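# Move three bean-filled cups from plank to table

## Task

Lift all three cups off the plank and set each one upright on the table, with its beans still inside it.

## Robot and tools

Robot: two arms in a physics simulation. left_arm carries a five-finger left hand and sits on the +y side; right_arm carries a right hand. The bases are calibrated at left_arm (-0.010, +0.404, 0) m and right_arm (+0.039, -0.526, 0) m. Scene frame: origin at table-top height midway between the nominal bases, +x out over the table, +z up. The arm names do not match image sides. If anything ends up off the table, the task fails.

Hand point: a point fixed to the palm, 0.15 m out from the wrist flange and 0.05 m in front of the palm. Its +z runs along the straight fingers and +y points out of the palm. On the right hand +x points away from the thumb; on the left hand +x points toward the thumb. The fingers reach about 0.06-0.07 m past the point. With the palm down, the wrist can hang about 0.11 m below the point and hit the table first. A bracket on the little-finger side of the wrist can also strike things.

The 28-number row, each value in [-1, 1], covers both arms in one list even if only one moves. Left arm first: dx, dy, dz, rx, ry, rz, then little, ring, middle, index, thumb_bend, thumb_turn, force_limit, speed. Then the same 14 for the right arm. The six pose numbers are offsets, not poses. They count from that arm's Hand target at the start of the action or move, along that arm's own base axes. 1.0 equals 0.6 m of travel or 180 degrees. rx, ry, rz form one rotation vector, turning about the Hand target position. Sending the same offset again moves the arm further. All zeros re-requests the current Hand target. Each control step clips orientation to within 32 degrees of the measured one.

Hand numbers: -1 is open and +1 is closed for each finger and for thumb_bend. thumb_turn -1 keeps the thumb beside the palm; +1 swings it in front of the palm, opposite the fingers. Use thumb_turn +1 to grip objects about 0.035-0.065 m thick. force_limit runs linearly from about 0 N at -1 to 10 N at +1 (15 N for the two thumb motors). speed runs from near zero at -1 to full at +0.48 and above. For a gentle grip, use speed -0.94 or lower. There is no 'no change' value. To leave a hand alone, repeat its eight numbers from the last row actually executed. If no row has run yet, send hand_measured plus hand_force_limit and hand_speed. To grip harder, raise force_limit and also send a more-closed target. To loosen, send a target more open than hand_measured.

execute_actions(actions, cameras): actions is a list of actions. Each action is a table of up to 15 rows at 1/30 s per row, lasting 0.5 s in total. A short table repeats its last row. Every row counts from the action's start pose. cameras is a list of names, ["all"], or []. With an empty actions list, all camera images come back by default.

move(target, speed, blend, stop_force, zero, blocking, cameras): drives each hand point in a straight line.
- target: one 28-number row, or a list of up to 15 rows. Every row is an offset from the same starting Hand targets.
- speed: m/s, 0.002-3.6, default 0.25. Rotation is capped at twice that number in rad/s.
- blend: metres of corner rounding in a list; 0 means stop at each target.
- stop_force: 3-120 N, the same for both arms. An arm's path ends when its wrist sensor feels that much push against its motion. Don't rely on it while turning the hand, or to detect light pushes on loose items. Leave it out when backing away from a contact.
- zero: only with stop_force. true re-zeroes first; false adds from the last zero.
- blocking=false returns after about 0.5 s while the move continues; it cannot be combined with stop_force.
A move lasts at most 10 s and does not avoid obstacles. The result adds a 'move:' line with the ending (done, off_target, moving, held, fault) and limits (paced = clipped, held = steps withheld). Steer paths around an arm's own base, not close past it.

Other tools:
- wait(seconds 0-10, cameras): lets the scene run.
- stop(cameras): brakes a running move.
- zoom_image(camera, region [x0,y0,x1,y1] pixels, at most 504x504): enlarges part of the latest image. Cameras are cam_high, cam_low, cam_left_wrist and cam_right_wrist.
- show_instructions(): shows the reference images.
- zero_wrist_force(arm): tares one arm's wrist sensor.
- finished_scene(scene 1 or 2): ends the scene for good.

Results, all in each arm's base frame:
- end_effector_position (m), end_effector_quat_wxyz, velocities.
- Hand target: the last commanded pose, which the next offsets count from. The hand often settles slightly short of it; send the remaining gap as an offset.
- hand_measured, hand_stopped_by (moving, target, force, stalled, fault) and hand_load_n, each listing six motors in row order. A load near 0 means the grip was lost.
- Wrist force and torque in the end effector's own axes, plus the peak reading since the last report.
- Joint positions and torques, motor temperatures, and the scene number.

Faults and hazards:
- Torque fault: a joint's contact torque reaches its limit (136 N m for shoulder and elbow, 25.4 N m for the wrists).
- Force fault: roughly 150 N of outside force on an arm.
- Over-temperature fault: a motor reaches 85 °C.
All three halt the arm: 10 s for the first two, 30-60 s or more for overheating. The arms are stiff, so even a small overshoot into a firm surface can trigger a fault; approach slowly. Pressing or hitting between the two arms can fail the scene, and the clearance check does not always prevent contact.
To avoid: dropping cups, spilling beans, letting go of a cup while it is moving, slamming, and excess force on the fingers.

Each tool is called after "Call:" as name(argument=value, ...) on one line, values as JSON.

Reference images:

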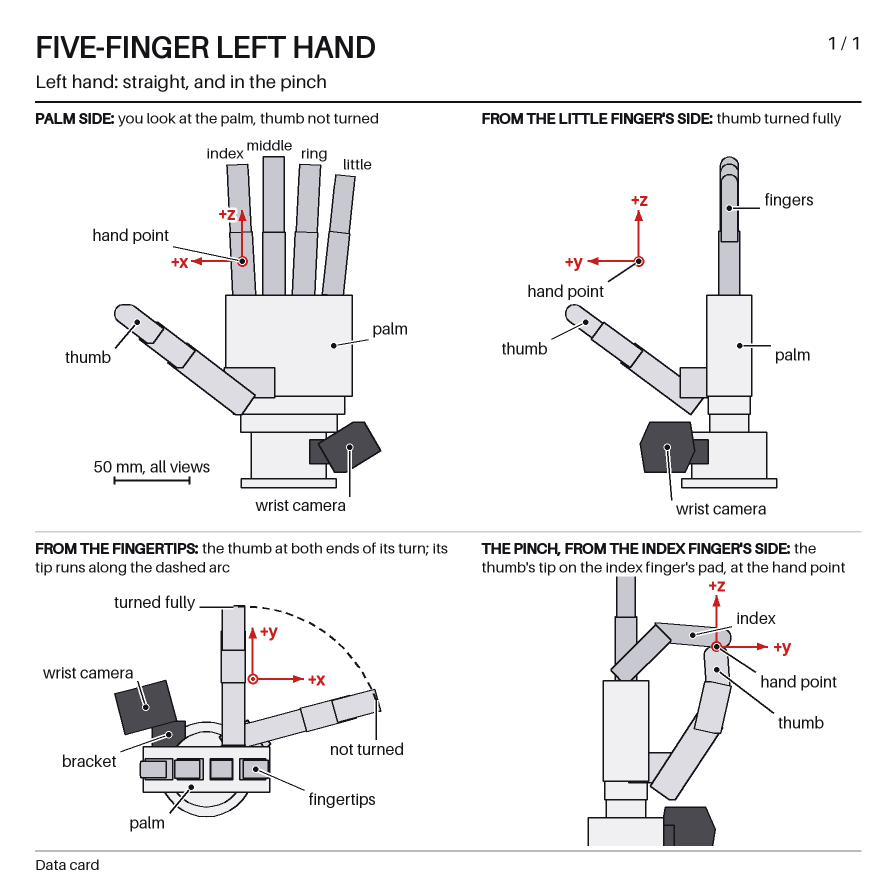

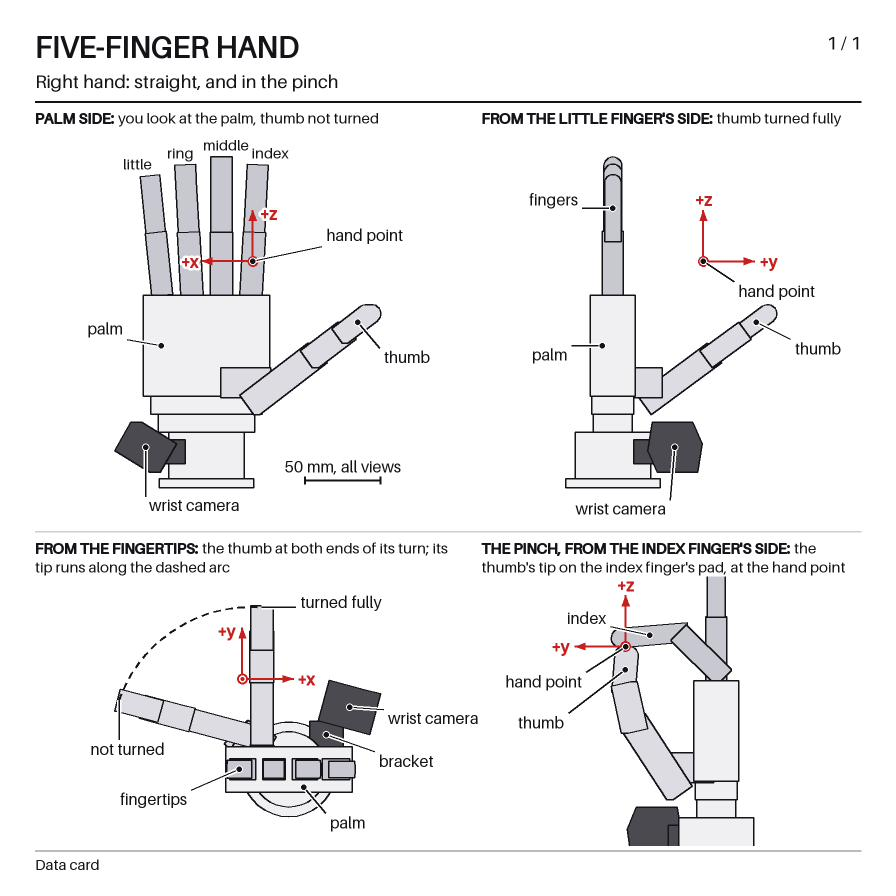

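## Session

Call:
execute_actions(actions=[])

Call:
zoom_image(camera="cam_high", region=[270, 130, 630, 370])

Call:
zoom_image(camera="cam_low", region=[200, 180, 450, 330])

Scene clock: 0.00 s.
left_arm: end_effector_position=(+0.2594, -0.0755, +0.1287) hand_measured=(-1.000, -1.000, -1.000, -1.000, -1.000, -1.000) hand_load_n=(+0.0, +0.0, +0.0, +0.0, +0.0, +0.0) hand_stopped_by=(target, target, target, target, target, target) hand_force_limit=0.00 hand_speed=-0.80 end_effector_quat_wxyz=(-0.186, +0.769, -0.609, -0.060) | right_arm: end_effector_position=(+0.5552, +0.5431, +0.3354) hand_measured=(-1.000, -1.000, -1.000, -1.000, -1.000, -1.000) hand_load_n=(+0.0, +0.0, +0.0, +0.0, +0.0, +0.0) hand_stopped_by=(target, target, target, target, target, target) hand_force_limit=0.00 hand_speed=-0.80 end_effector_quat_wxyz=(-0.677, +0.735, +0.005, +0.037)
Joint positions: left_arm=[3.169 -1.635 -2.009 2.227 -1.934 2.967] | right_arm=[0.272 -0.905 0.862 0.292 0.329 -3.438]
Joint velocities: within noise
Joint torques (N m): no reading
Motor temperatures (°C): left_arm=[30 35 36 42 38 45] | right_arm=[29 28 28 37 35 34]
Wrist force (N): no reading
Wrist torque (N m): no reading
Wrist force, peak (N): no reading
Hand target: left_arm +0.2594, -0.0755, +0.1287; -0.186, +0.769, -0.609, -0.060 | right_arm +0.5552, +0.5431, +0.3354; -0.677, +0.735, +0.005, +0.037
camera_calibration:
cam_left_wrist: T_world_to_cam=[[0.993154, -0.0602224, 0.100092, -0.270522], [-0.0786172, -0.978353, 0.191426, -0.0870574], [0.0863972, -0.197984, -0.97639, 0.200667], [0, 0, 0, 1]] pos_world=[0.244489, -0.0617354, 0.239672]
cam_right_wrist: T_world_to_cam=[[0.303834, -0.0440797, -0.951705, 0.178157], [-0.828684, -0.505096, -0.241165, 0.817236], [-0.470072, 0.861937, -0.189993, -0.0197841], [0, 0, 0, 1]] pos_world=[0.613801, 0.437689, 0.362883]

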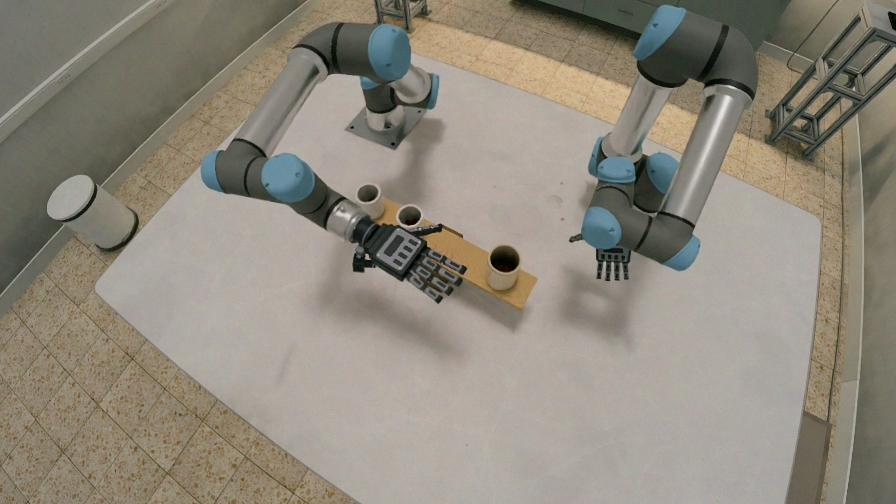

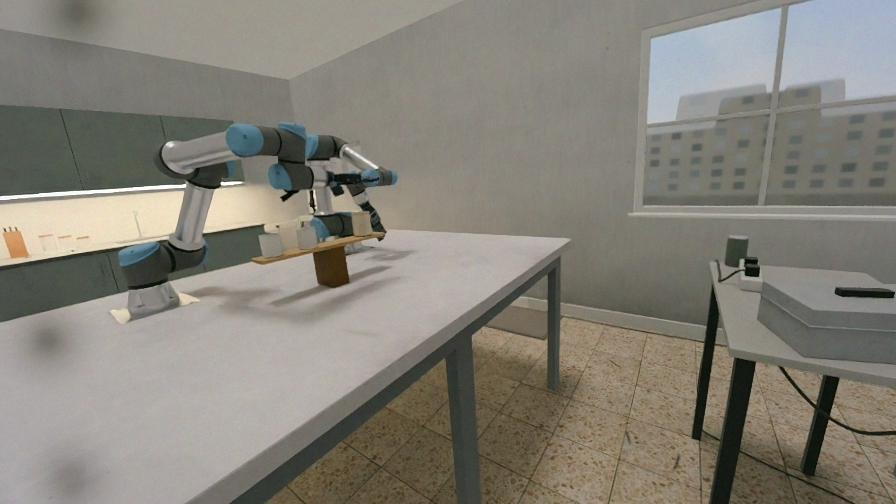

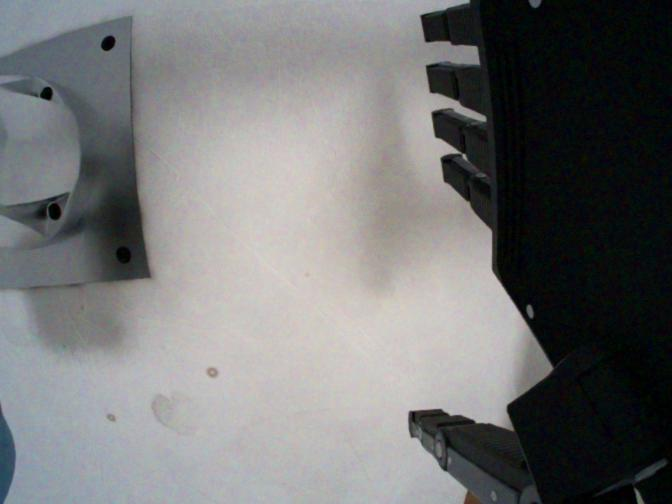

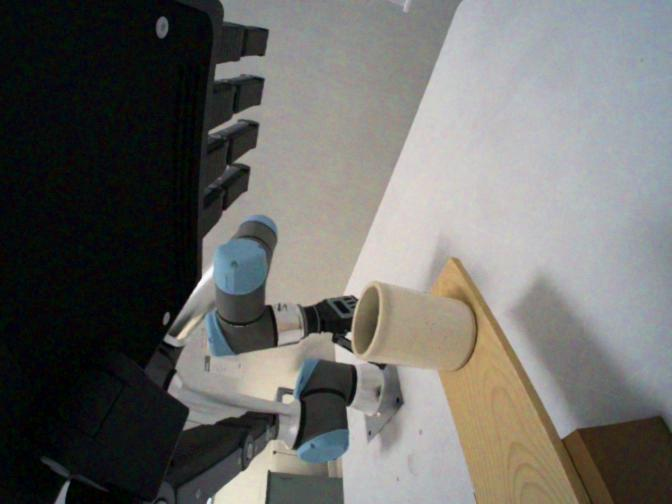

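Scaled by 1.400 from the camera's 896x504 image, which has a finer 1280x720 frame.

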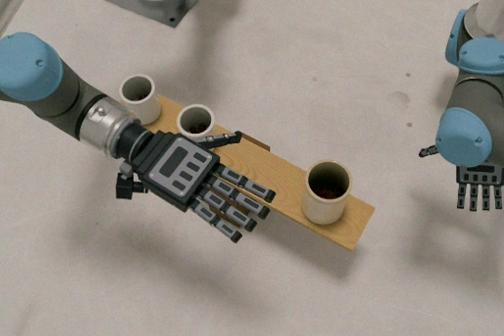

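Scaled by 2.016 from the camera's 896x504 image, which has a finer 1280x720 frame.

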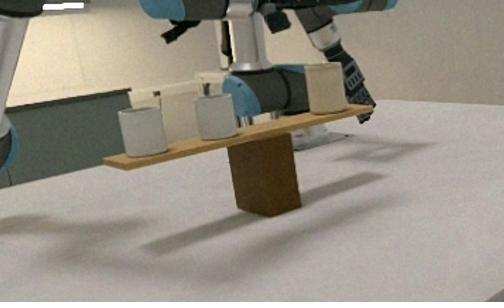

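Call:
move(target=[[0,0,0,0,0,0,-1,-1,-1,-1,-1,-1,0,0,0,0,0.0743,0,0,0,-1,-1,-1,-1,-1,1,0,0],[0,0,0,0,0,0,-1,-1,-1,-1,-1,-1,0,0,-0.4903,-0.3268,0.0743,-0.2797,-0.4159,-0.2781,-1,-1,-1,-1,-1,1,0,0],[0.106,-0.2317,0.2022,0.3474,-0.3001,-0.5307,-1,-1,-1,-1,-1,-1,0,0,-0.4903,-0.3268,-0.1423,-0.2797,-0.4159,-0.2781,-1,-1,-1,-1,-1,1,0,0],[0.106,-0.2317,0.2022,0.3474,-0.3001,-0.5307,-1,-1,-1,-1,-1,1,0,0,-0.4903,-0.3268,-0.1423,-0.2797,-0.4159,-0.2781,-1,-1,-1,-1,-1,1,0,0]], speed=[0.2,0.4,0.4,0.2], blend=[0.02,0,0,0], cameras=["all"])

Scene clock: 71.67 s.
left_arm: end_effector_position=(+0.3230, -0.2145, +0.2501) hand_measured=(-1.000, -1.000, -1.000, -1.000, -1.000, +1.000) hand_load_n=(+0.0, +0.0, +0.0, +0.0, +0.0, +0.0) hand_stopped_by=(target, target, target, target, target, target) hand_force_limit=0.00 hand_speed=0.00 end_effector_quat_wxyz=(+0.697, +0.123, +0.696, -0.122) | right_arm: end_effector_position=(+0.2611, +0.3470, +0.2500) hand_measured=(-1.000, -1.000, -1.000, -1.000, -1.000, +1.000) hand_load_n=(+0.0, +0.0, -0.5, +0.0, +0.0, +0.5) hand_stopped_by=(target, target, target, target, target, target) hand_force_limit=0.00 hand_speed=0.00 end_effector_quat_wxyz=(-0.123, +0.696, +0.123, +0.696)
Joint positions: left_arm=[2.659 -1.032 -2.493 3.526 -1.705 4.713] | right_arm=[1.121 -1.68 2.228 -0.548 2.342 -4.711]
Joint torques (N m): left_arm=[-14.34 -10.8 31.25 2.71 -0.46 2.72] | right_arm=[6.85 -21.83 -25.72 -0.67 -0.73 -2.36]
Wrist force (N): left_arm=[-0.3 -0.2 -0.7] | right_arm=[-1.5 -0.8 -0.2]
Wrist torque (N m): left_arm=[0.05 0.26 0.11] | right_arm=[-0.06 0.26 0.06]
Wrist force, peak (N): left_arm=[-1.2 -0.8 -1.0] | right_arm=[-2.1 -1.0 -0.7]
Hand target: left_arm +0.3230, -0.2145, +0.2500; +0.697, +0.123, +0.696, -0.122 | right_arm +0.2611, +0.3470, +0.2500; -0.123, +0.696, +0.123, +0.696
Off the commanded pose: left_arm 0.000 m, 0 deg | right_arm 0.000 m, 0 deg.
move: done; blend cut to 0 m at target 1
camera_calibration:
cam_left_wrist: T_world_to_cam=[[-0.311174, -0.910319, -0.272929, -0.0220425], [-0.430657, 0.391078, -0.813384, 0.417449], [0.847175, -0.135565, -0.513728, -0.0619117], [0, 0, 0, 1]] pos_world=[0.225368, -0.191714, 0.301724]
cam_right_wrist: T_world_to_cam=[[0.375297, -0.893464, 0.246728, 0.154137], [-0.411385, -0.399089, -0.819445, 0.452594], [0.830611, 0.206035, -0.517334, -0.0353622], [0, 0, 0, 1]] pos_world=[0.157715, 0.325627, 0.314552]

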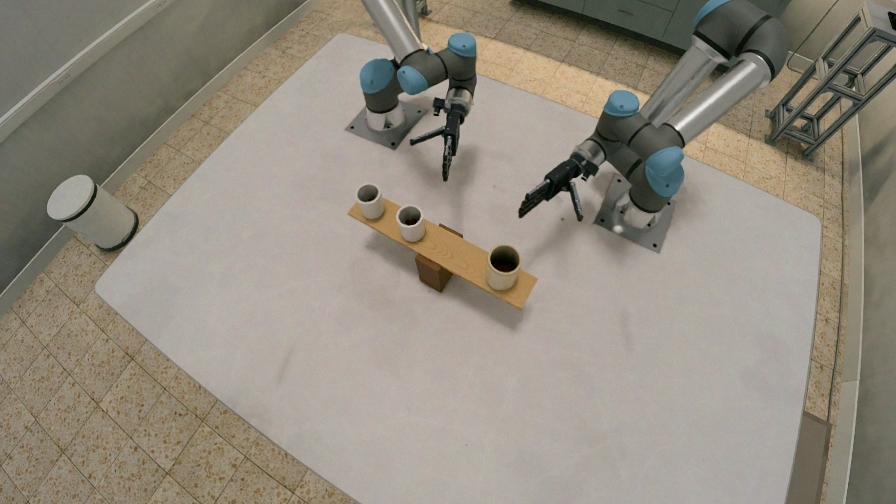

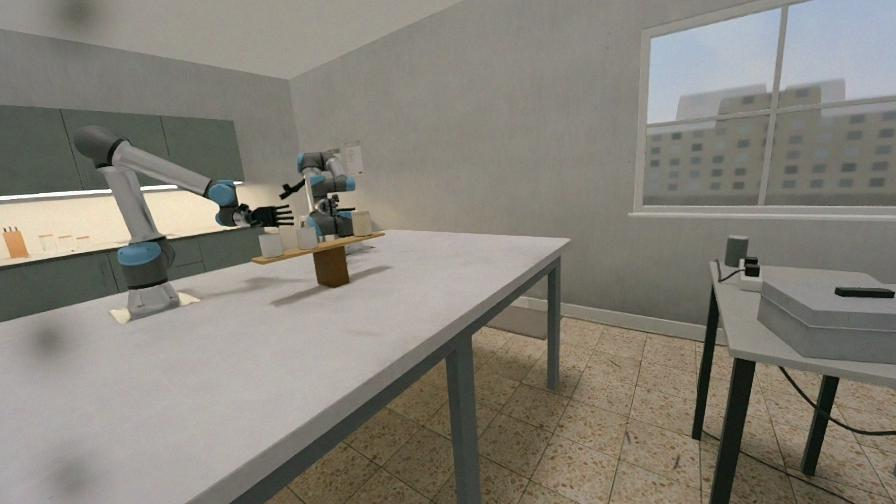

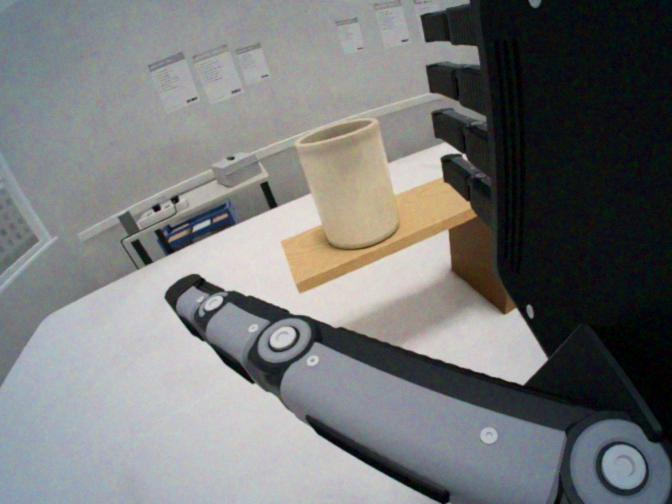

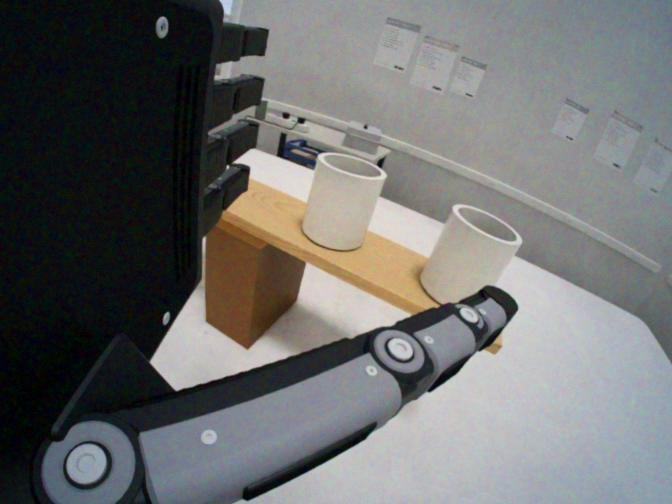

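Call:
move(target=[0.0533,-0.015,-0.0583,0,0,0,-1,-1,-1,-1,-1,1,0,0,0.0865,0.0183,-0.0733,0,0,0,-1,-1,-1,-1,-1,1,0,0], speed=0.15, cameras=["cam_left_wrist","cam_right_wrist"])

Call:
zoom_image(camera="cam_left_wrist", region=[250, 60, 450, 280])

Call:
zoom_image(camera="cam_right_wrist", region=[220, 80, 440, 300])

Scene clock: 96.67 s.
left_arm: end_effector_position=(+0.3549, -0.2234, +0.2150) hand_measured=(-1.000, -1.000, -1.000, -1.000, -1.000, +1.000) hand_load_n=(+0.0, +0.0, +0.0, +0.0, +0.0, +0.5) hand_stopped_by=(target, target, target, target, target, target) hand_force_limit=0.00 hand_speed=0.00 end_effector_quat_wxyz=(+0.697, +0.123, +0.696, -0.122) | right_arm: end_effector_position=(+0.3129, +0.3580, +0.2060) hand_measured=(-1.000, -1.000, -1.000, -1.000, -1.000, +1.000) hand_load_n=(+0.0, +0.0, +0.0, +0.0, +0.0, +0.0) hand_stopped_by=(target, target, target, target, target, target) hand_force_limit=0.00 hand_speed=0.00 end_effector_quat_wxyz=(-0.123, +0.696, +0.123, +0.696)
Joint positions: left_arm=[2.698 -1.193 -2.52 3.713 -1.666 4.713] | right_arm=[0.987 -1.56 2.254 -0.693 2.208 -4.711]
Joint torques (N m): left_arm=[-14.6 -1.65 31.15 2.25 -1.25 2.59] | right_arm=[-4.97 -13.33 -24.41 -2.01 1.07 -2.13]
Wrist force (N): left_arm=[-1.1 -0.3 -0.5] | right_arm=[-1.2 -0.8 0.0]
Wrist torque (N m): left_arm=[0.01 0.40 0.07] | right_arm=[-0.09 0.21 0.07]
Wrist force, peak (N): left_arm=[-1.6 -0.3 -0.9] | right_arm=[-2.2 -0.7 0.7]
Hand target: left_arm +0.3550, -0.2235, +0.2151; +0.697, +0.123, +0.696, -0.122 | right_arm +0.3130, +0.3580, +0.2060; -0.123, +0.696, +0.123, +0.696
Off the commanded pose: left_arm 0.000 m, 0 deg | right_arm 0.000 m, 0 deg.
move: done
camera_calibration:
cam_left_wrist: T_world_to_cam=[[-0.310963, -0.910433, -0.27279, -0.0298863], [-0.430908, 0.390879, -0.813346, 0.406214], [0.847125, -0.135373, -0.513862, -0.108036], [0, 0, 0, 1]] pos_world=[0.257267, -0.200615, 0.266724]
cam_right_wrist: T_world_to_cam=[[0.375328, -0.893433, 0.246791, 0.155285], [-0.411356, -0.399158, -0.819426, 0.442373], [0.830611, 0.206035, -0.517334, -0.103448], [0, 0, 0, 1]] pos_world=[0.209615, 0.336627, 0.270652]
Images, in order (width x height): cam_left_wrist 672x504, cam_right_wrist 672x504.

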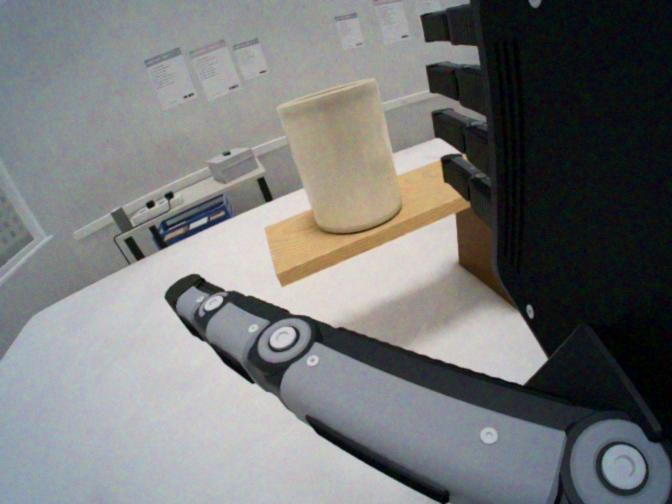

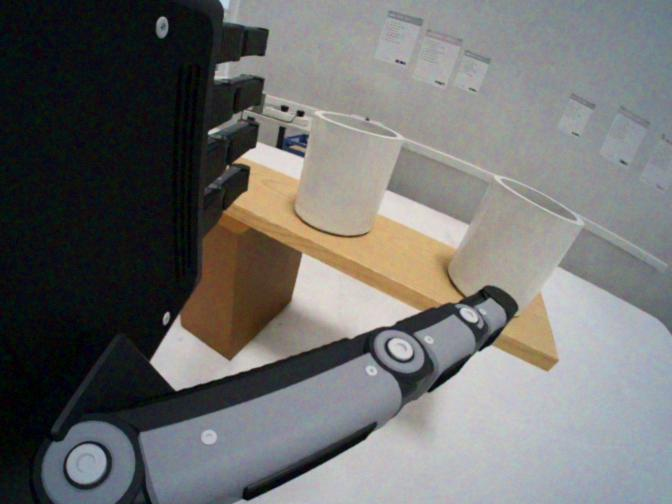

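Scaled by 2.291 from the camera's 672x504 image, which has a finer 960x720 frame.

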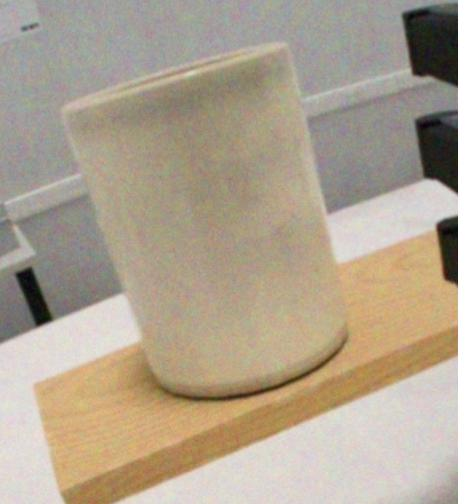

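Scaled by 2.291 from the camera's 672x504 image, which has a finer 960x720 frame.

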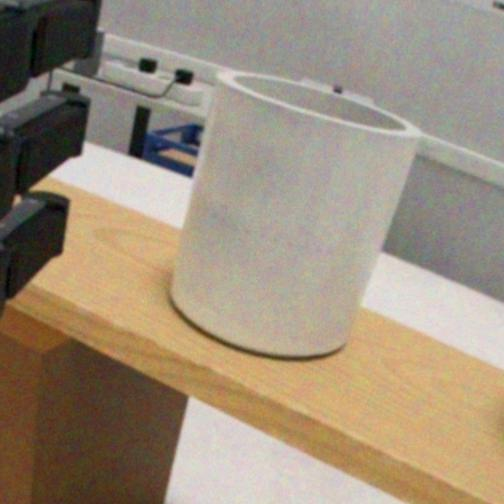

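Call:
move(target=[[0.1985,-0.0598,-0.0252,0,0,0,-1,-1,-1,-1,-1,1,0,-0.9,0.1778,0.0572,0.0017,0,0,0,-1,-1,-1,-1,-1,1,0,-0.9],[0.1985,-0.0598,-0.0252,0,0,0,-1,-1,0.3,0.3,0.2,1,0,-0.9,0.1778,0.0572,0.0017,0,0,0,-1,-1,0.3,0.3,0.2,1,0,-0.9]], speed=[0.1,0.05], blend=[0,0], cameras=["all"])

Scene clock: 146.83 s.
left_arm: end_effector_position=(+0.4741, -0.2594, +0.1999) hand_measured=(-1.000, -1.000, -0.434, -0.442, -0.718, +1.000) hand_load_n=(+0.0, +0.0, +6.5, +2.0, +11.5, +0.5) hand_stopped_by=(target, target, force, force, force, target) hand_force_limit=0.00 hand_speed=-0.90 end_effector_quat_wxyz=(+0.697, +0.123, +0.696, -0.122) | right_arm: end_effector_position=(+0.4196, +0.3923, +0.2071) hand_measured=(-1.000, -1.000, -0.314, -0.322, -0.658, +1.000) hand_load_n=(+0.0, +0.0, +8.0, +3.0, +11.0, +0.5) hand_stopped_by=(target, target, force, force, force, target) hand_force_limit=0.00 hand_speed=-0.90 end_effector_quat_wxyz=(-0.123, +0.696, +0.123, +0.696)
Joint positions: left_arm=[2.762 -1.552 -2.304 3.857 -1.602 4.713] | right_arm=[0.805 -1.409 2.081 -0.672 2.026 -4.712]
Joint torques (N m): left_arm=[-10.63 7.44 19.87 0.26 -1.04 -2.49] | right_arm=[5.59 -32.31 -23.6 -2.42 2 1.78]
Wrist force (N): left_arm=[-0.5 0.0 -0.5] | right_arm=[-2.2 -1.0 0.1]
Wrist torque (N m): left_arm=[0.04 0.42 0.09] | right_arm=[-0.09 0.20 0.09]
Wrist force, peak (N): left_arm=[-1.2 -0.6 -1.3] | right_arm=[-3.0 -1.0 0.3]
Hand target: left_arm +0.4741, -0.2594, +0.1999; +0.697, +0.123, +0.696, -0.122 | right_arm +0.4196, +0.3923, +0.2071; -0.123, +0.696, +0.123, +0.696
Off the commanded pose: left_arm 0.000 m, 0 deg | right_arm 0.000 m, 0 deg.
move: done
camera_calibration:
cam_left_wrist: T_world_to_cam=[[-0.311109, -0.91032, -0.272998, -0.0296097], [-0.430681, 0.391108, -0.813356, 0.459296], [0.847186, -0.135467, -0.513735, -0.221639], [0, 0, 0, 1]] pos_world=[0.376368, -0.236613, 0.251624]
cam_right_wrist: T_world_to_cam=[[0.375297, -0.893464, 0.246728, 0.145674], [-0.411385, -0.399089, -0.819445, 0.500765], [0.830611, 0.206035, -0.517334, -0.198624], [0, 0, 0, 1]] pos_world=[0.316315, 0.370927, 0.271652]

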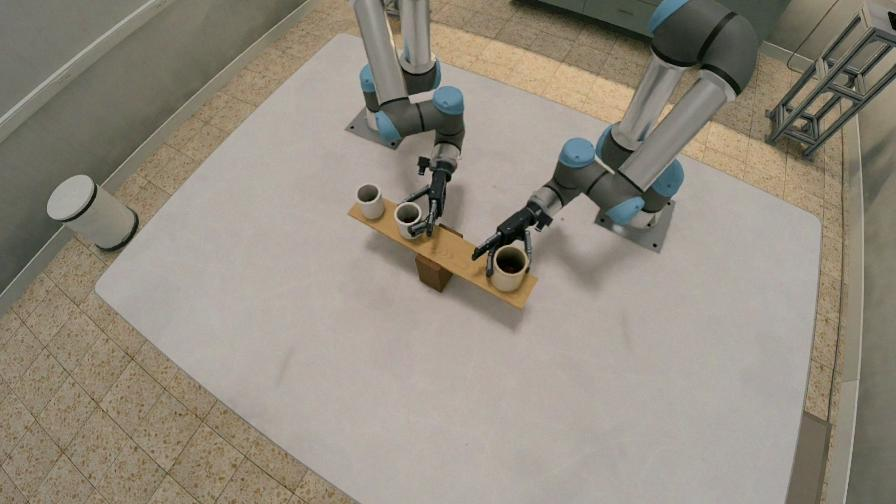

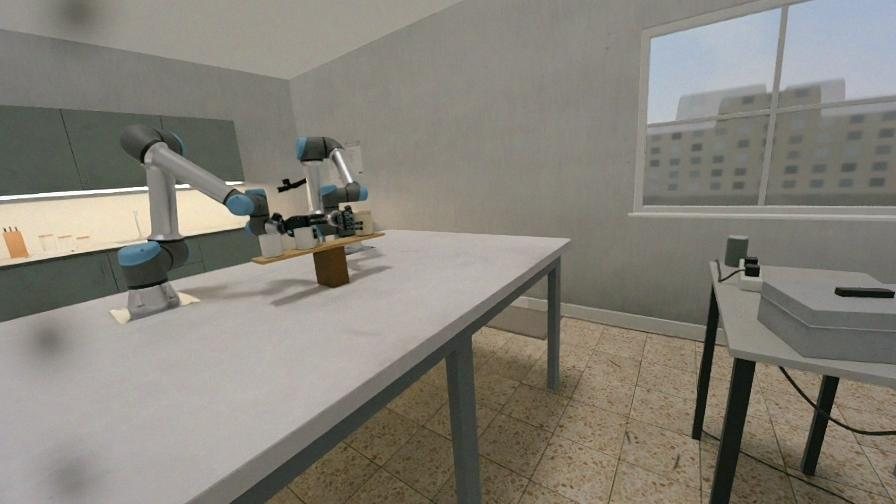

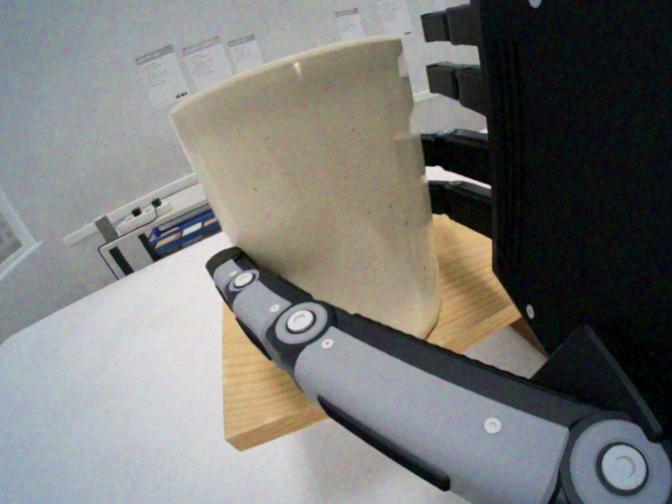

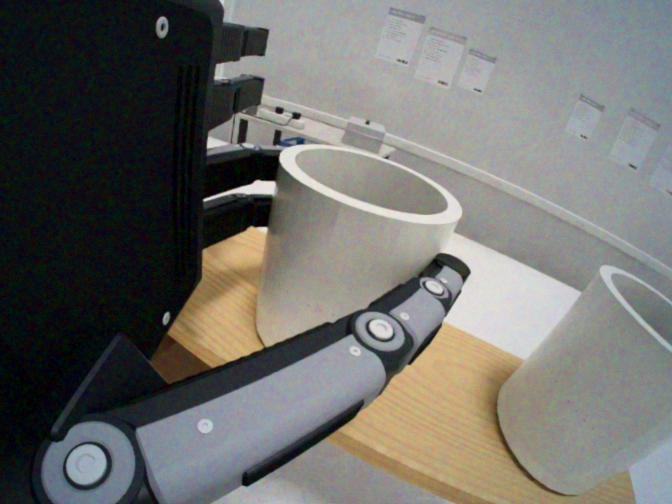

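Call:
move(target=[[0,0,0,0,0,0,-1,-1,0.3,0.3,0.2,1,0,-0.9,0,0,0.19,0,0,0,-1,-1,0.3,0.3,0.2,1,0,-0.9],[0,0,0,0,0,0,-1,-1,0.3,0.3,0.2,1,0,-0.9,0.2083,-0.5237,0.19,0,0,0,-1,-1,0.3,0.3,0.2,1,0,-0.9],[0,0,0,0,0,0,-1,-1,0.3,0.3,0.2,1,0,-0.9,0.2083,-0.5237,-0.2552,0,0,0,-1,-1,0.3,0.3,0.2,1,0,-0.9]], speed=[0.1,0.25,0.2], blend=[0.015,0.04,0], cameras=["cam_high","cam_low"])

Call:
move(target=[0,0,0,0,0,0,-1,-1,0.3,0.3,0.2,1,0,-0.9,0,0,-0.04,0,0,0,-1,-1,0.3,0.3,0.2,1,0,-0.9], speed=0.012, stop_force=4, cameras=["cam_low"])

Scene clock: 168.00 s.
left_arm: end_effector_position=(+0.4741, -0.2594, +0.1999) hand_measured=(-1.000, -1.000, -0.434, -0.442, -0.718, +1.000) hand_load_n=(+0.0, +0.0, +6.5, +2.0, +11.5, +0.5) hand_stopped_by=(target, target, force, force, force, target) hand_force_limit=0.00 hand_speed=-0.90 end_effector_quat_wxyz=(+0.697, +0.123, +0.696, -0.122) | right_arm: end_effector_position=(+0.5446, +0.0781, +0.0539) hand_measured=(-1.000, -1.000, -0.314, -0.322, -0.658, +1.000) hand_load_n=(+0.0, +0.0, +7.5, +3.0, +11.0, +1.5) hand_stopped_by=(target, target, force, force, force, target) hand_force_limit=0.00 hand_speed=-0.90 end_effector_quat_wxyz=(-0.123, +0.696, +0.123, +0.696)
Joint positions: left_arm=[2.762 -1.552 -2.304 3.857 -1.602 4.713] | right_arm=[-0.305 -1.212 2.494 -1.281 0.916 -4.712]
Joint torques (N m): left_arm=[7.94 7.92 26.77 2.63 0.01 -2.12] | right_arm=[6.91 -15.65 -14.1 -3.32 2.41 -2.15]
Wrist force (N): left_arm=[-0.3 0.0 -1.1] | right_arm=[-3.4 -0.7 0.2]
Wrist torque (N m): left_arm=[0.06 0.40 0.09] | right_arm=[-0.10 0.21 0.06]
Wrist force, peak (N): left_arm=[-0.7 -0.4 -1.1] | right_arm=[-5.6 -0.6 0.0]
Hand target: left_arm +0.4741, -0.2594, +0.1999; +0.697, +0.123, +0.696, -0.122 | right_arm +0.5446, +0.0781, +0.0539; -0.123, +0.696, +0.123, +0.696
Off the commanded pose: left_arm 0.000 m, 0 deg | right_arm 0.000 m, 0 deg.
move: done
Images, in order (width x height): cam_high 896x504, cam_low 896x504.

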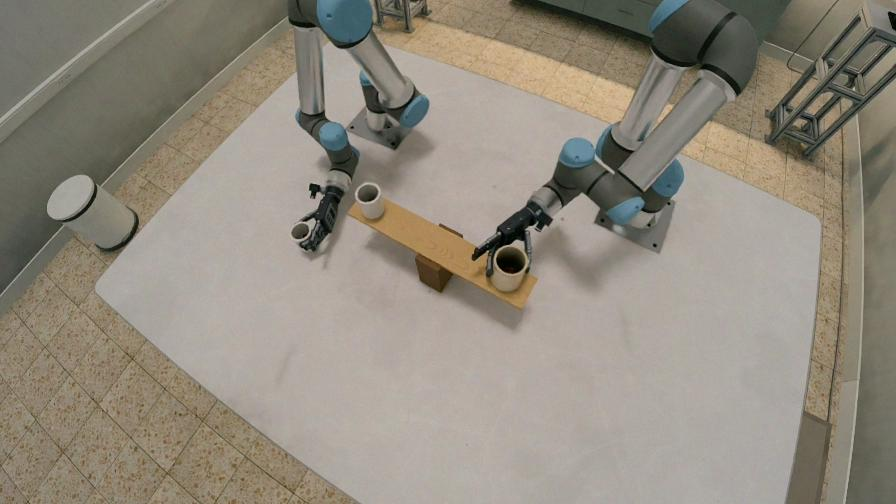

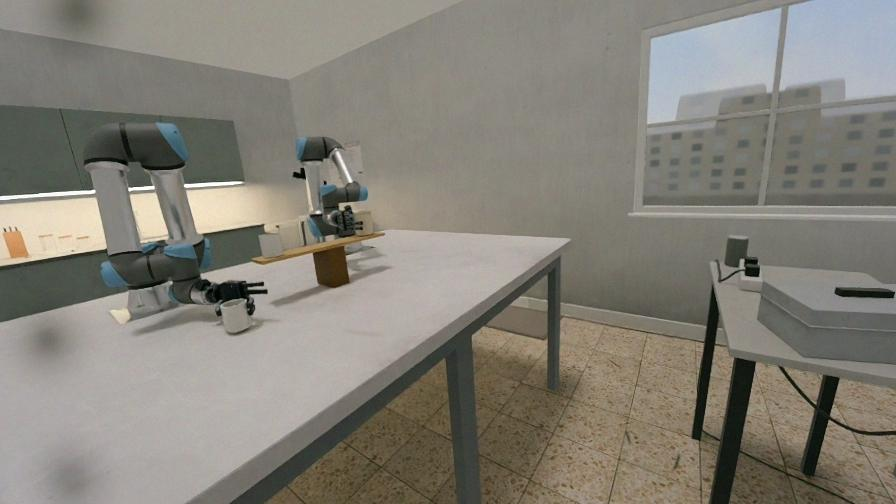

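Scene clock: 169.60 s.
left_arm: end_effector_position=(+0.4741, -0.2594, +0.1999) hand_measured=(-1.000, -1.000, -0.434, -0.442, -0.718, +1.000) hand_load_n=(+0.0, +0.0, +7.0, +2.0, +11.5, +0.5) hand_stopped_by=(target, target, force, force, force, target) hand_force_limit=0.00 hand_speed=-0.90 end_effector_quat_wxyz=(+0.697, +0.123, +0.696, -0.122) | right_arm: end_effector_position=(+0.5446, +0.0781, +0.0445) hand_measured=(-1.000, -1.000, -0.314, -0.322, -0.658, +1.000) hand_load_n=(+0.5, +0.0, +8.5, +2.5, +11.0, -2.0) hand_stopped_by=(target, target, force, force, force, target) hand_force_limit=0.00 hand_speed=-0.90 end_effector_quat_wxyz=(-0.123, +0.696, +0.123, +0.696)
Joint positions: left_arm=[2.762 -1.552 -2.304 3.857 -1.602 4.713] | right_arm=[-0.305 -1.177 2.495 -1.318 0.916 -4.712]
Joint torques (N m): left_arm=[8.16 8.62 26.86 2.92 0.19 -2.08] | right_arm=[4.85 -26.82 -5.15 -2.41 2.22 0.32]
Wrist force (N): left_arm=[-0.1 0.0 -0.4] | right_arm=[-0.3 -0.5 0.2]
Wrist torque (N m): left_arm=[0.02 0.39 0.11] | right_arm=[-0.09 0.18 0.00]
Wrist force, peak (N): left_arm=[-0.2 -0.6 -1.0] | right_arm=[6.5 -1.2 -0.5]
Hand target: left_arm +0.4741, -0.2594, +0.1999; +0.697, +0.123, +0.696, -0.122 | right_arm +0.5446, +0.0781, +0.0445; -0.123, +0.696, +0.123, +0.696 (not the last commanded pose)
Off the commanded pose: left_arm 0.000 m, 0 deg | right_arm 0.015 m, 0 deg.
move: contact (right_arm)
Images, in order (width x height): cam_low 896x504.

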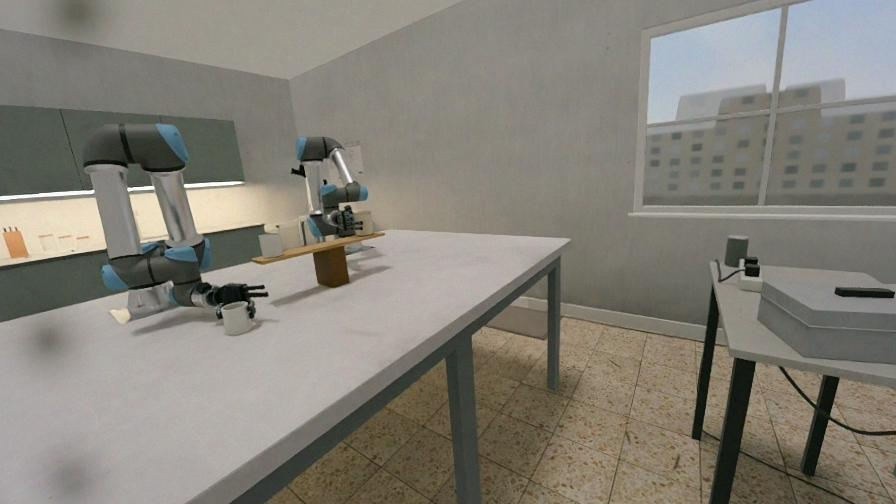

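Call:
move(target=[[0,0,0,0,0,0,-1,-1,0.3,0.3,0.2,1,0,-0.9,0,0,0,0,0,0,-1,-1,-1,-1,-1,1,0,-0.75],[0,0,0,0,0,0,-1,-1,0.3,0.3,0.2,1,0,-0.9,-0.0627,-0.0228,0,0,0,0,-1,-1,-1,-1,-1,1,0,-0.75],[0,0,0,0,0,0,-1,-1,0.3,0.3,0.2,1,0,-0.9,-0.0627,-0.0228,0.4425,0,0,0,-1,-1,-1,-1,-1,1,0,-0.75],[0,0,0,0,0,0,-1,-1,0.3,0.3,0.2,1,0,-0.9,-0.4078,0.266,0.4425,0,0,0,-1,-1,-1,-1,-1,1,0,-0.75]], speed=[0.05,0.06,0.25,0.3], blend=[0,0.005,0.03,0], cameras=["cam_high","cam_right_wrist"])

Call:
zoom_image(camera="cam_right_wrist", region=[240, 200, 440, 400])

Scene clock: 190.87 s.
left_arm: end_effector_position=(+0.4741, -0.2594, +0.1999) hand_measured=(-1.000, -1.000, -0.434, -0.442, -0.718, +1.000) hand_load_n=(+0.0, +0.5, +6.5, +2.0, +11.5, +0.5) hand_stopped_by=(target, target, force, force, force, target) hand_force_limit=0.00 hand_speed=-0.90 end_effector_quat_wxyz=(+0.697, +0.123, +0.696, -0.122) | right_arm: end_effector_position=(+0.2999, +0.2377, +0.3101) hand_measured=(-1.000, -1.000, -1.000, -1.000, -1.000, +1.000) hand_load_n=(+0.0, +0.0, +0.0, +0.0, +0.0, +0.5) hand_stopped_by=(target, target, target, target, target, target) hand_force_limit=0.00 hand_speed=-0.75 end_effector_quat_wxyz=(-0.123, +0.696, +0.123, +0.696) end_effector_velocity=(+0.000, -0.001, -0.001) end_effector_angular_velocity=(-0.001, +0.001, -0.005)
Joint positions: left_arm=[2.762 -1.552 -2.304 3.857 -1.602 4.713] | right_arm=[0.686 -2.104 2.33 -0.226 1.906 -4.712]
Joint velocities: left_arm=[within noise] | right_arm=[0.002 0.002 0 0 0.007 0]
Joint torques (N m): left_arm=[7.71 8.91 27.78 2.9 1.01 -2.04] | right_arm=[6.41 5.79 -17 -1.55 2.63 1.76]
Wrist force (N): left_arm=[-0.2 -0.2 -0.8] | right_arm=[-1.4 -1.0 0.0]
Wrist torque (N m): left_arm=[0.00 0.38 0.12] | right_arm=[-0.12 0.24 0.16]
Wrist force, peak (N): left_arm=[-0.7 -0.1 -1.1] | right_arm=[-1.6 -2.9 -1.1]
Hand target: left_arm +0.4741, -0.2594, +0.1999; +0.697, +0.123, +0.696, -0.122 | right_arm +0.3000, +0.2377, +0.3100; -0.123, +0.696, +0.123, +0.696
Off the commanded pose: left_arm 0.000 m, 0 deg | right_arm 0.000 m, 0 deg.
move: done
camera_calibration:
cam_right_wrist: T_world_to_cam=[[0.375577, -0.893285, 0.24695, 0.0269658], [-0.411113, -0.399385, -0.819438, 0.474271], [0.830619, 0.206237, -0.517241, -0.0141624], [0, 0, 0, 1]] pos_world=[0.196615, 0.216426, 0.374651]
Images, in order (width x height): cam_high 896x504, cam_right_wrist 672x504.

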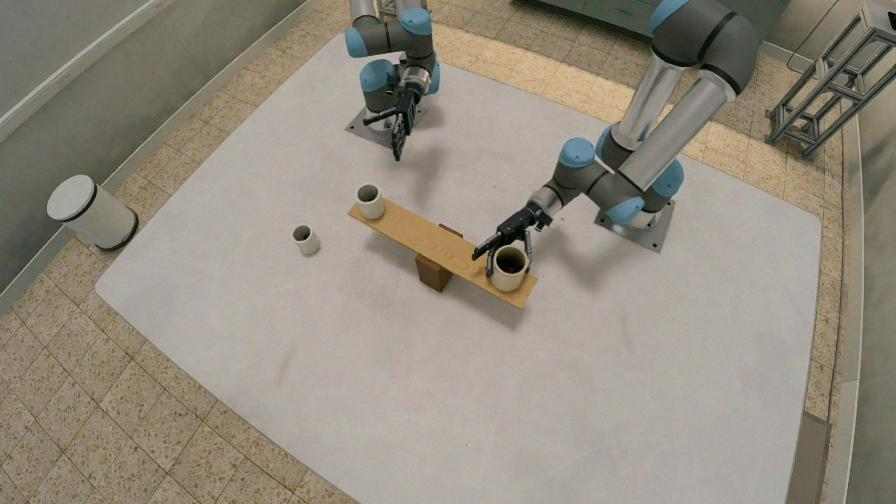

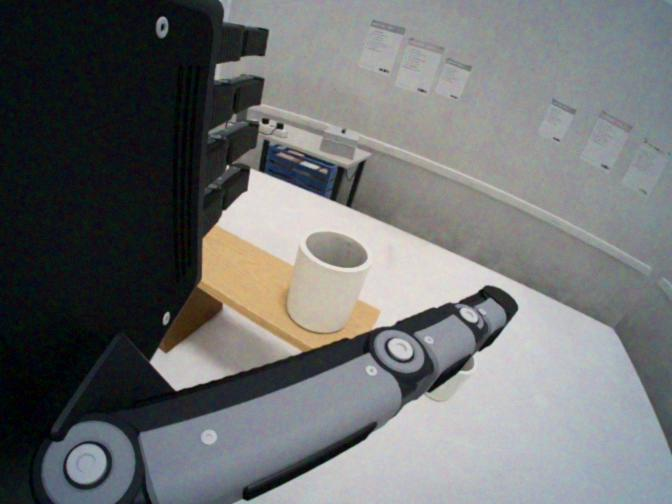

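Scaled by 2.520 from the camera's 672x504 image, which has a finer 960x720 frame.

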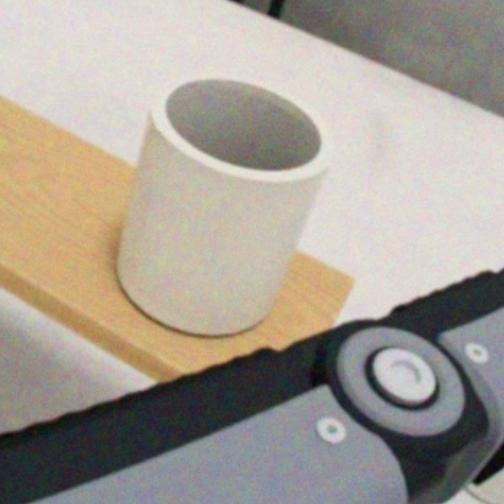

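Call:
move(target=[[0,0,0,0,0,0,-1,-1,0.3,0.3,0.2,1,0,-0.9,0.0317,-0.0058,-0.1583,0,0,0,-1,-1,-1,-1,-1,1,0,-0.75],[0,0,0,0,0,0,-1,-1,0.3,0.3,0.2,1,0,-0.9,0.1778,0.0443,-0.1717,0,0,0,-1,-1,-1,-1,-1,1,0,-0.75],[0,0,0,0,0,0,-1,-1,0.3,0.3,0.2,1,0,-0.9,0.1778,0.0443,-0.1717,0,0,0,-1,-1,0.3,0.3,0.2,1,0,-0.9]], speed=[0.15,0.1,0.05], blend=[0.02,0,0], cameras=["cam_high","cam_left_wrist","cam_right_wrist"])

Scene clock: 212.63 s.
left_arm: end_effector_position=(+0.4741, -0.2594, +0.1999) hand_measured=(-1.000, -1.000, -0.434, -0.442, -0.718, +1.000) hand_load_n=(+0.0, +0.0, +6.5, +2.0, +11.5, +1.0) hand_stopped_by=(target, target, force, force, force, target) hand_force_limit=0.00 hand_speed=-0.90 end_effector_quat_wxyz=(+0.697, +0.123, +0.696, -0.122) | right_arm: end_effector_position=(+0.4066, +0.2643, +0.2070) hand_measured=(-1.000, -1.000, -0.322, -0.322, -0.662, +1.000) hand_load_n=(+0.0, +0.0, +5.0, +5.0, +11.0, +0.0) hand_stopped_by=(target, target, force, force, force, target) hand_force_limit=0.00 hand_speed=-0.90 end_effector_quat_wxyz=(-0.123, +0.696, +0.123, +0.696)
Joint positions: left_arm=[2.762 -1.552 -2.304 3.857 -1.602 4.713] | right_arm=[0.502 -1.713 2.39 -0.676 1.723 -4.712]
Joint torques (N m): left_arm=[8.47 7.94 26.71 2.91 0.85 -1.72] | right_arm=[5.08 -3.57 -23.92 -0.87 1.84 -1.92]
Wrist force (N): left_arm=[0.1 0.0 -0.7] | right_arm=[-2.2 -0.6 -0.3]
Wrist torque (N m): left_arm=[0.00 0.41 0.10] | right_arm=[-0.10 0.24 0.14]
Wrist force, peak (N): left_arm=[-0.2 -0.2 -1.2] | right_arm=[-2.3 -1.4 0.2]
Hand target: left_arm +0.4741, -0.2594, +0.1999; +0.697, +0.123, +0.696, -0.122 | right_arm +0.4066, +0.2643, +0.2070; -0.123, +0.696, +0.123, +0.696
Off the commanded pose: left_arm 0.000 m, 0 deg | right_arm 0.000 m, 0 deg.
move: done
camera_calibration:
cam_left_wrist: T_world_to_cam=[[-0.311097, -0.910331, -0.272976, -0.0296225], [-0.43069, 0.391083, -0.813363, 0.459295], [0.847186, -0.135467, -0.513735, -0.221639], [0, 0, 0, 1]] pos_world=[0.376368, -0.236614, 0.251624]
cam_right_wrist: T_world_to_cam=[[0.375292, -0.893454, 0.246772, 0.0362013], [-0.411303, -0.399106, -0.819478, 0.444239], [0.830654, 0.206045, -0.517261, -0.161541], [0, 0, 0, 1]] pos_world=[0.303315, 0.242927, 0.271552]
Images, in order (width x height): cam_high 896x504, cam_left_wrist 672x504, cam_right_wrist 672x504.

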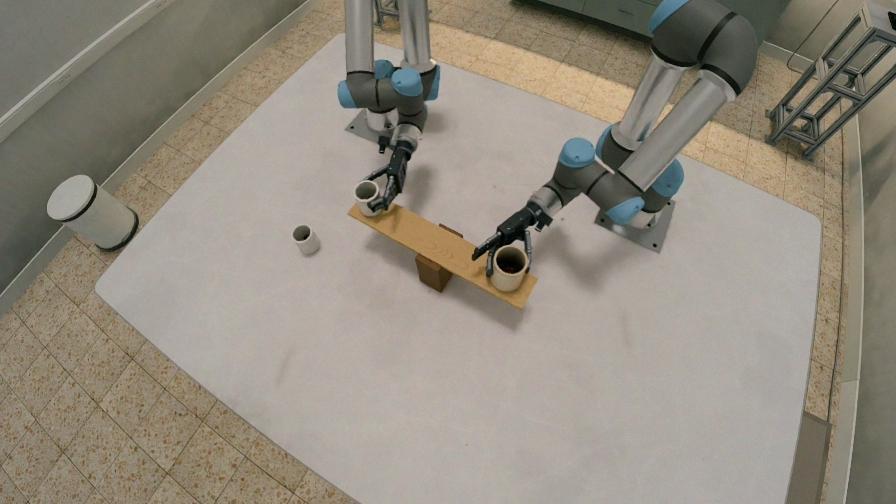

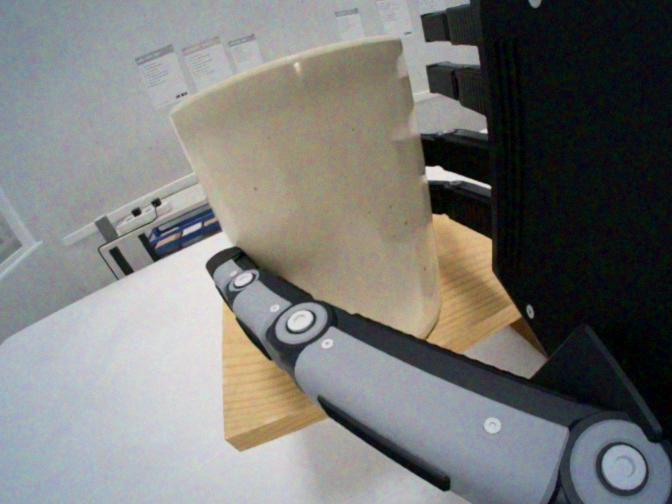

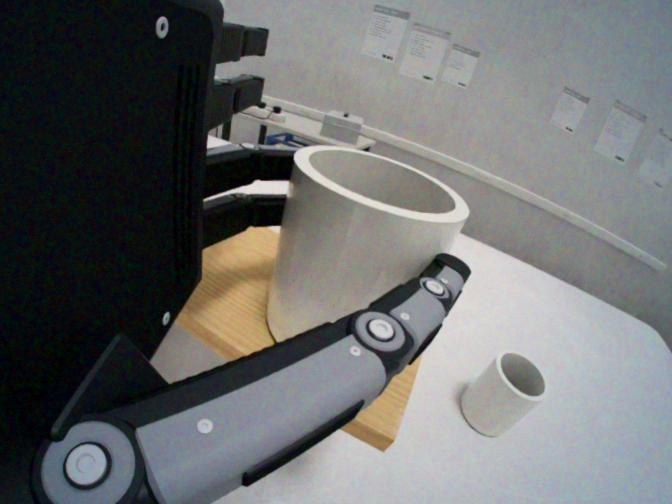

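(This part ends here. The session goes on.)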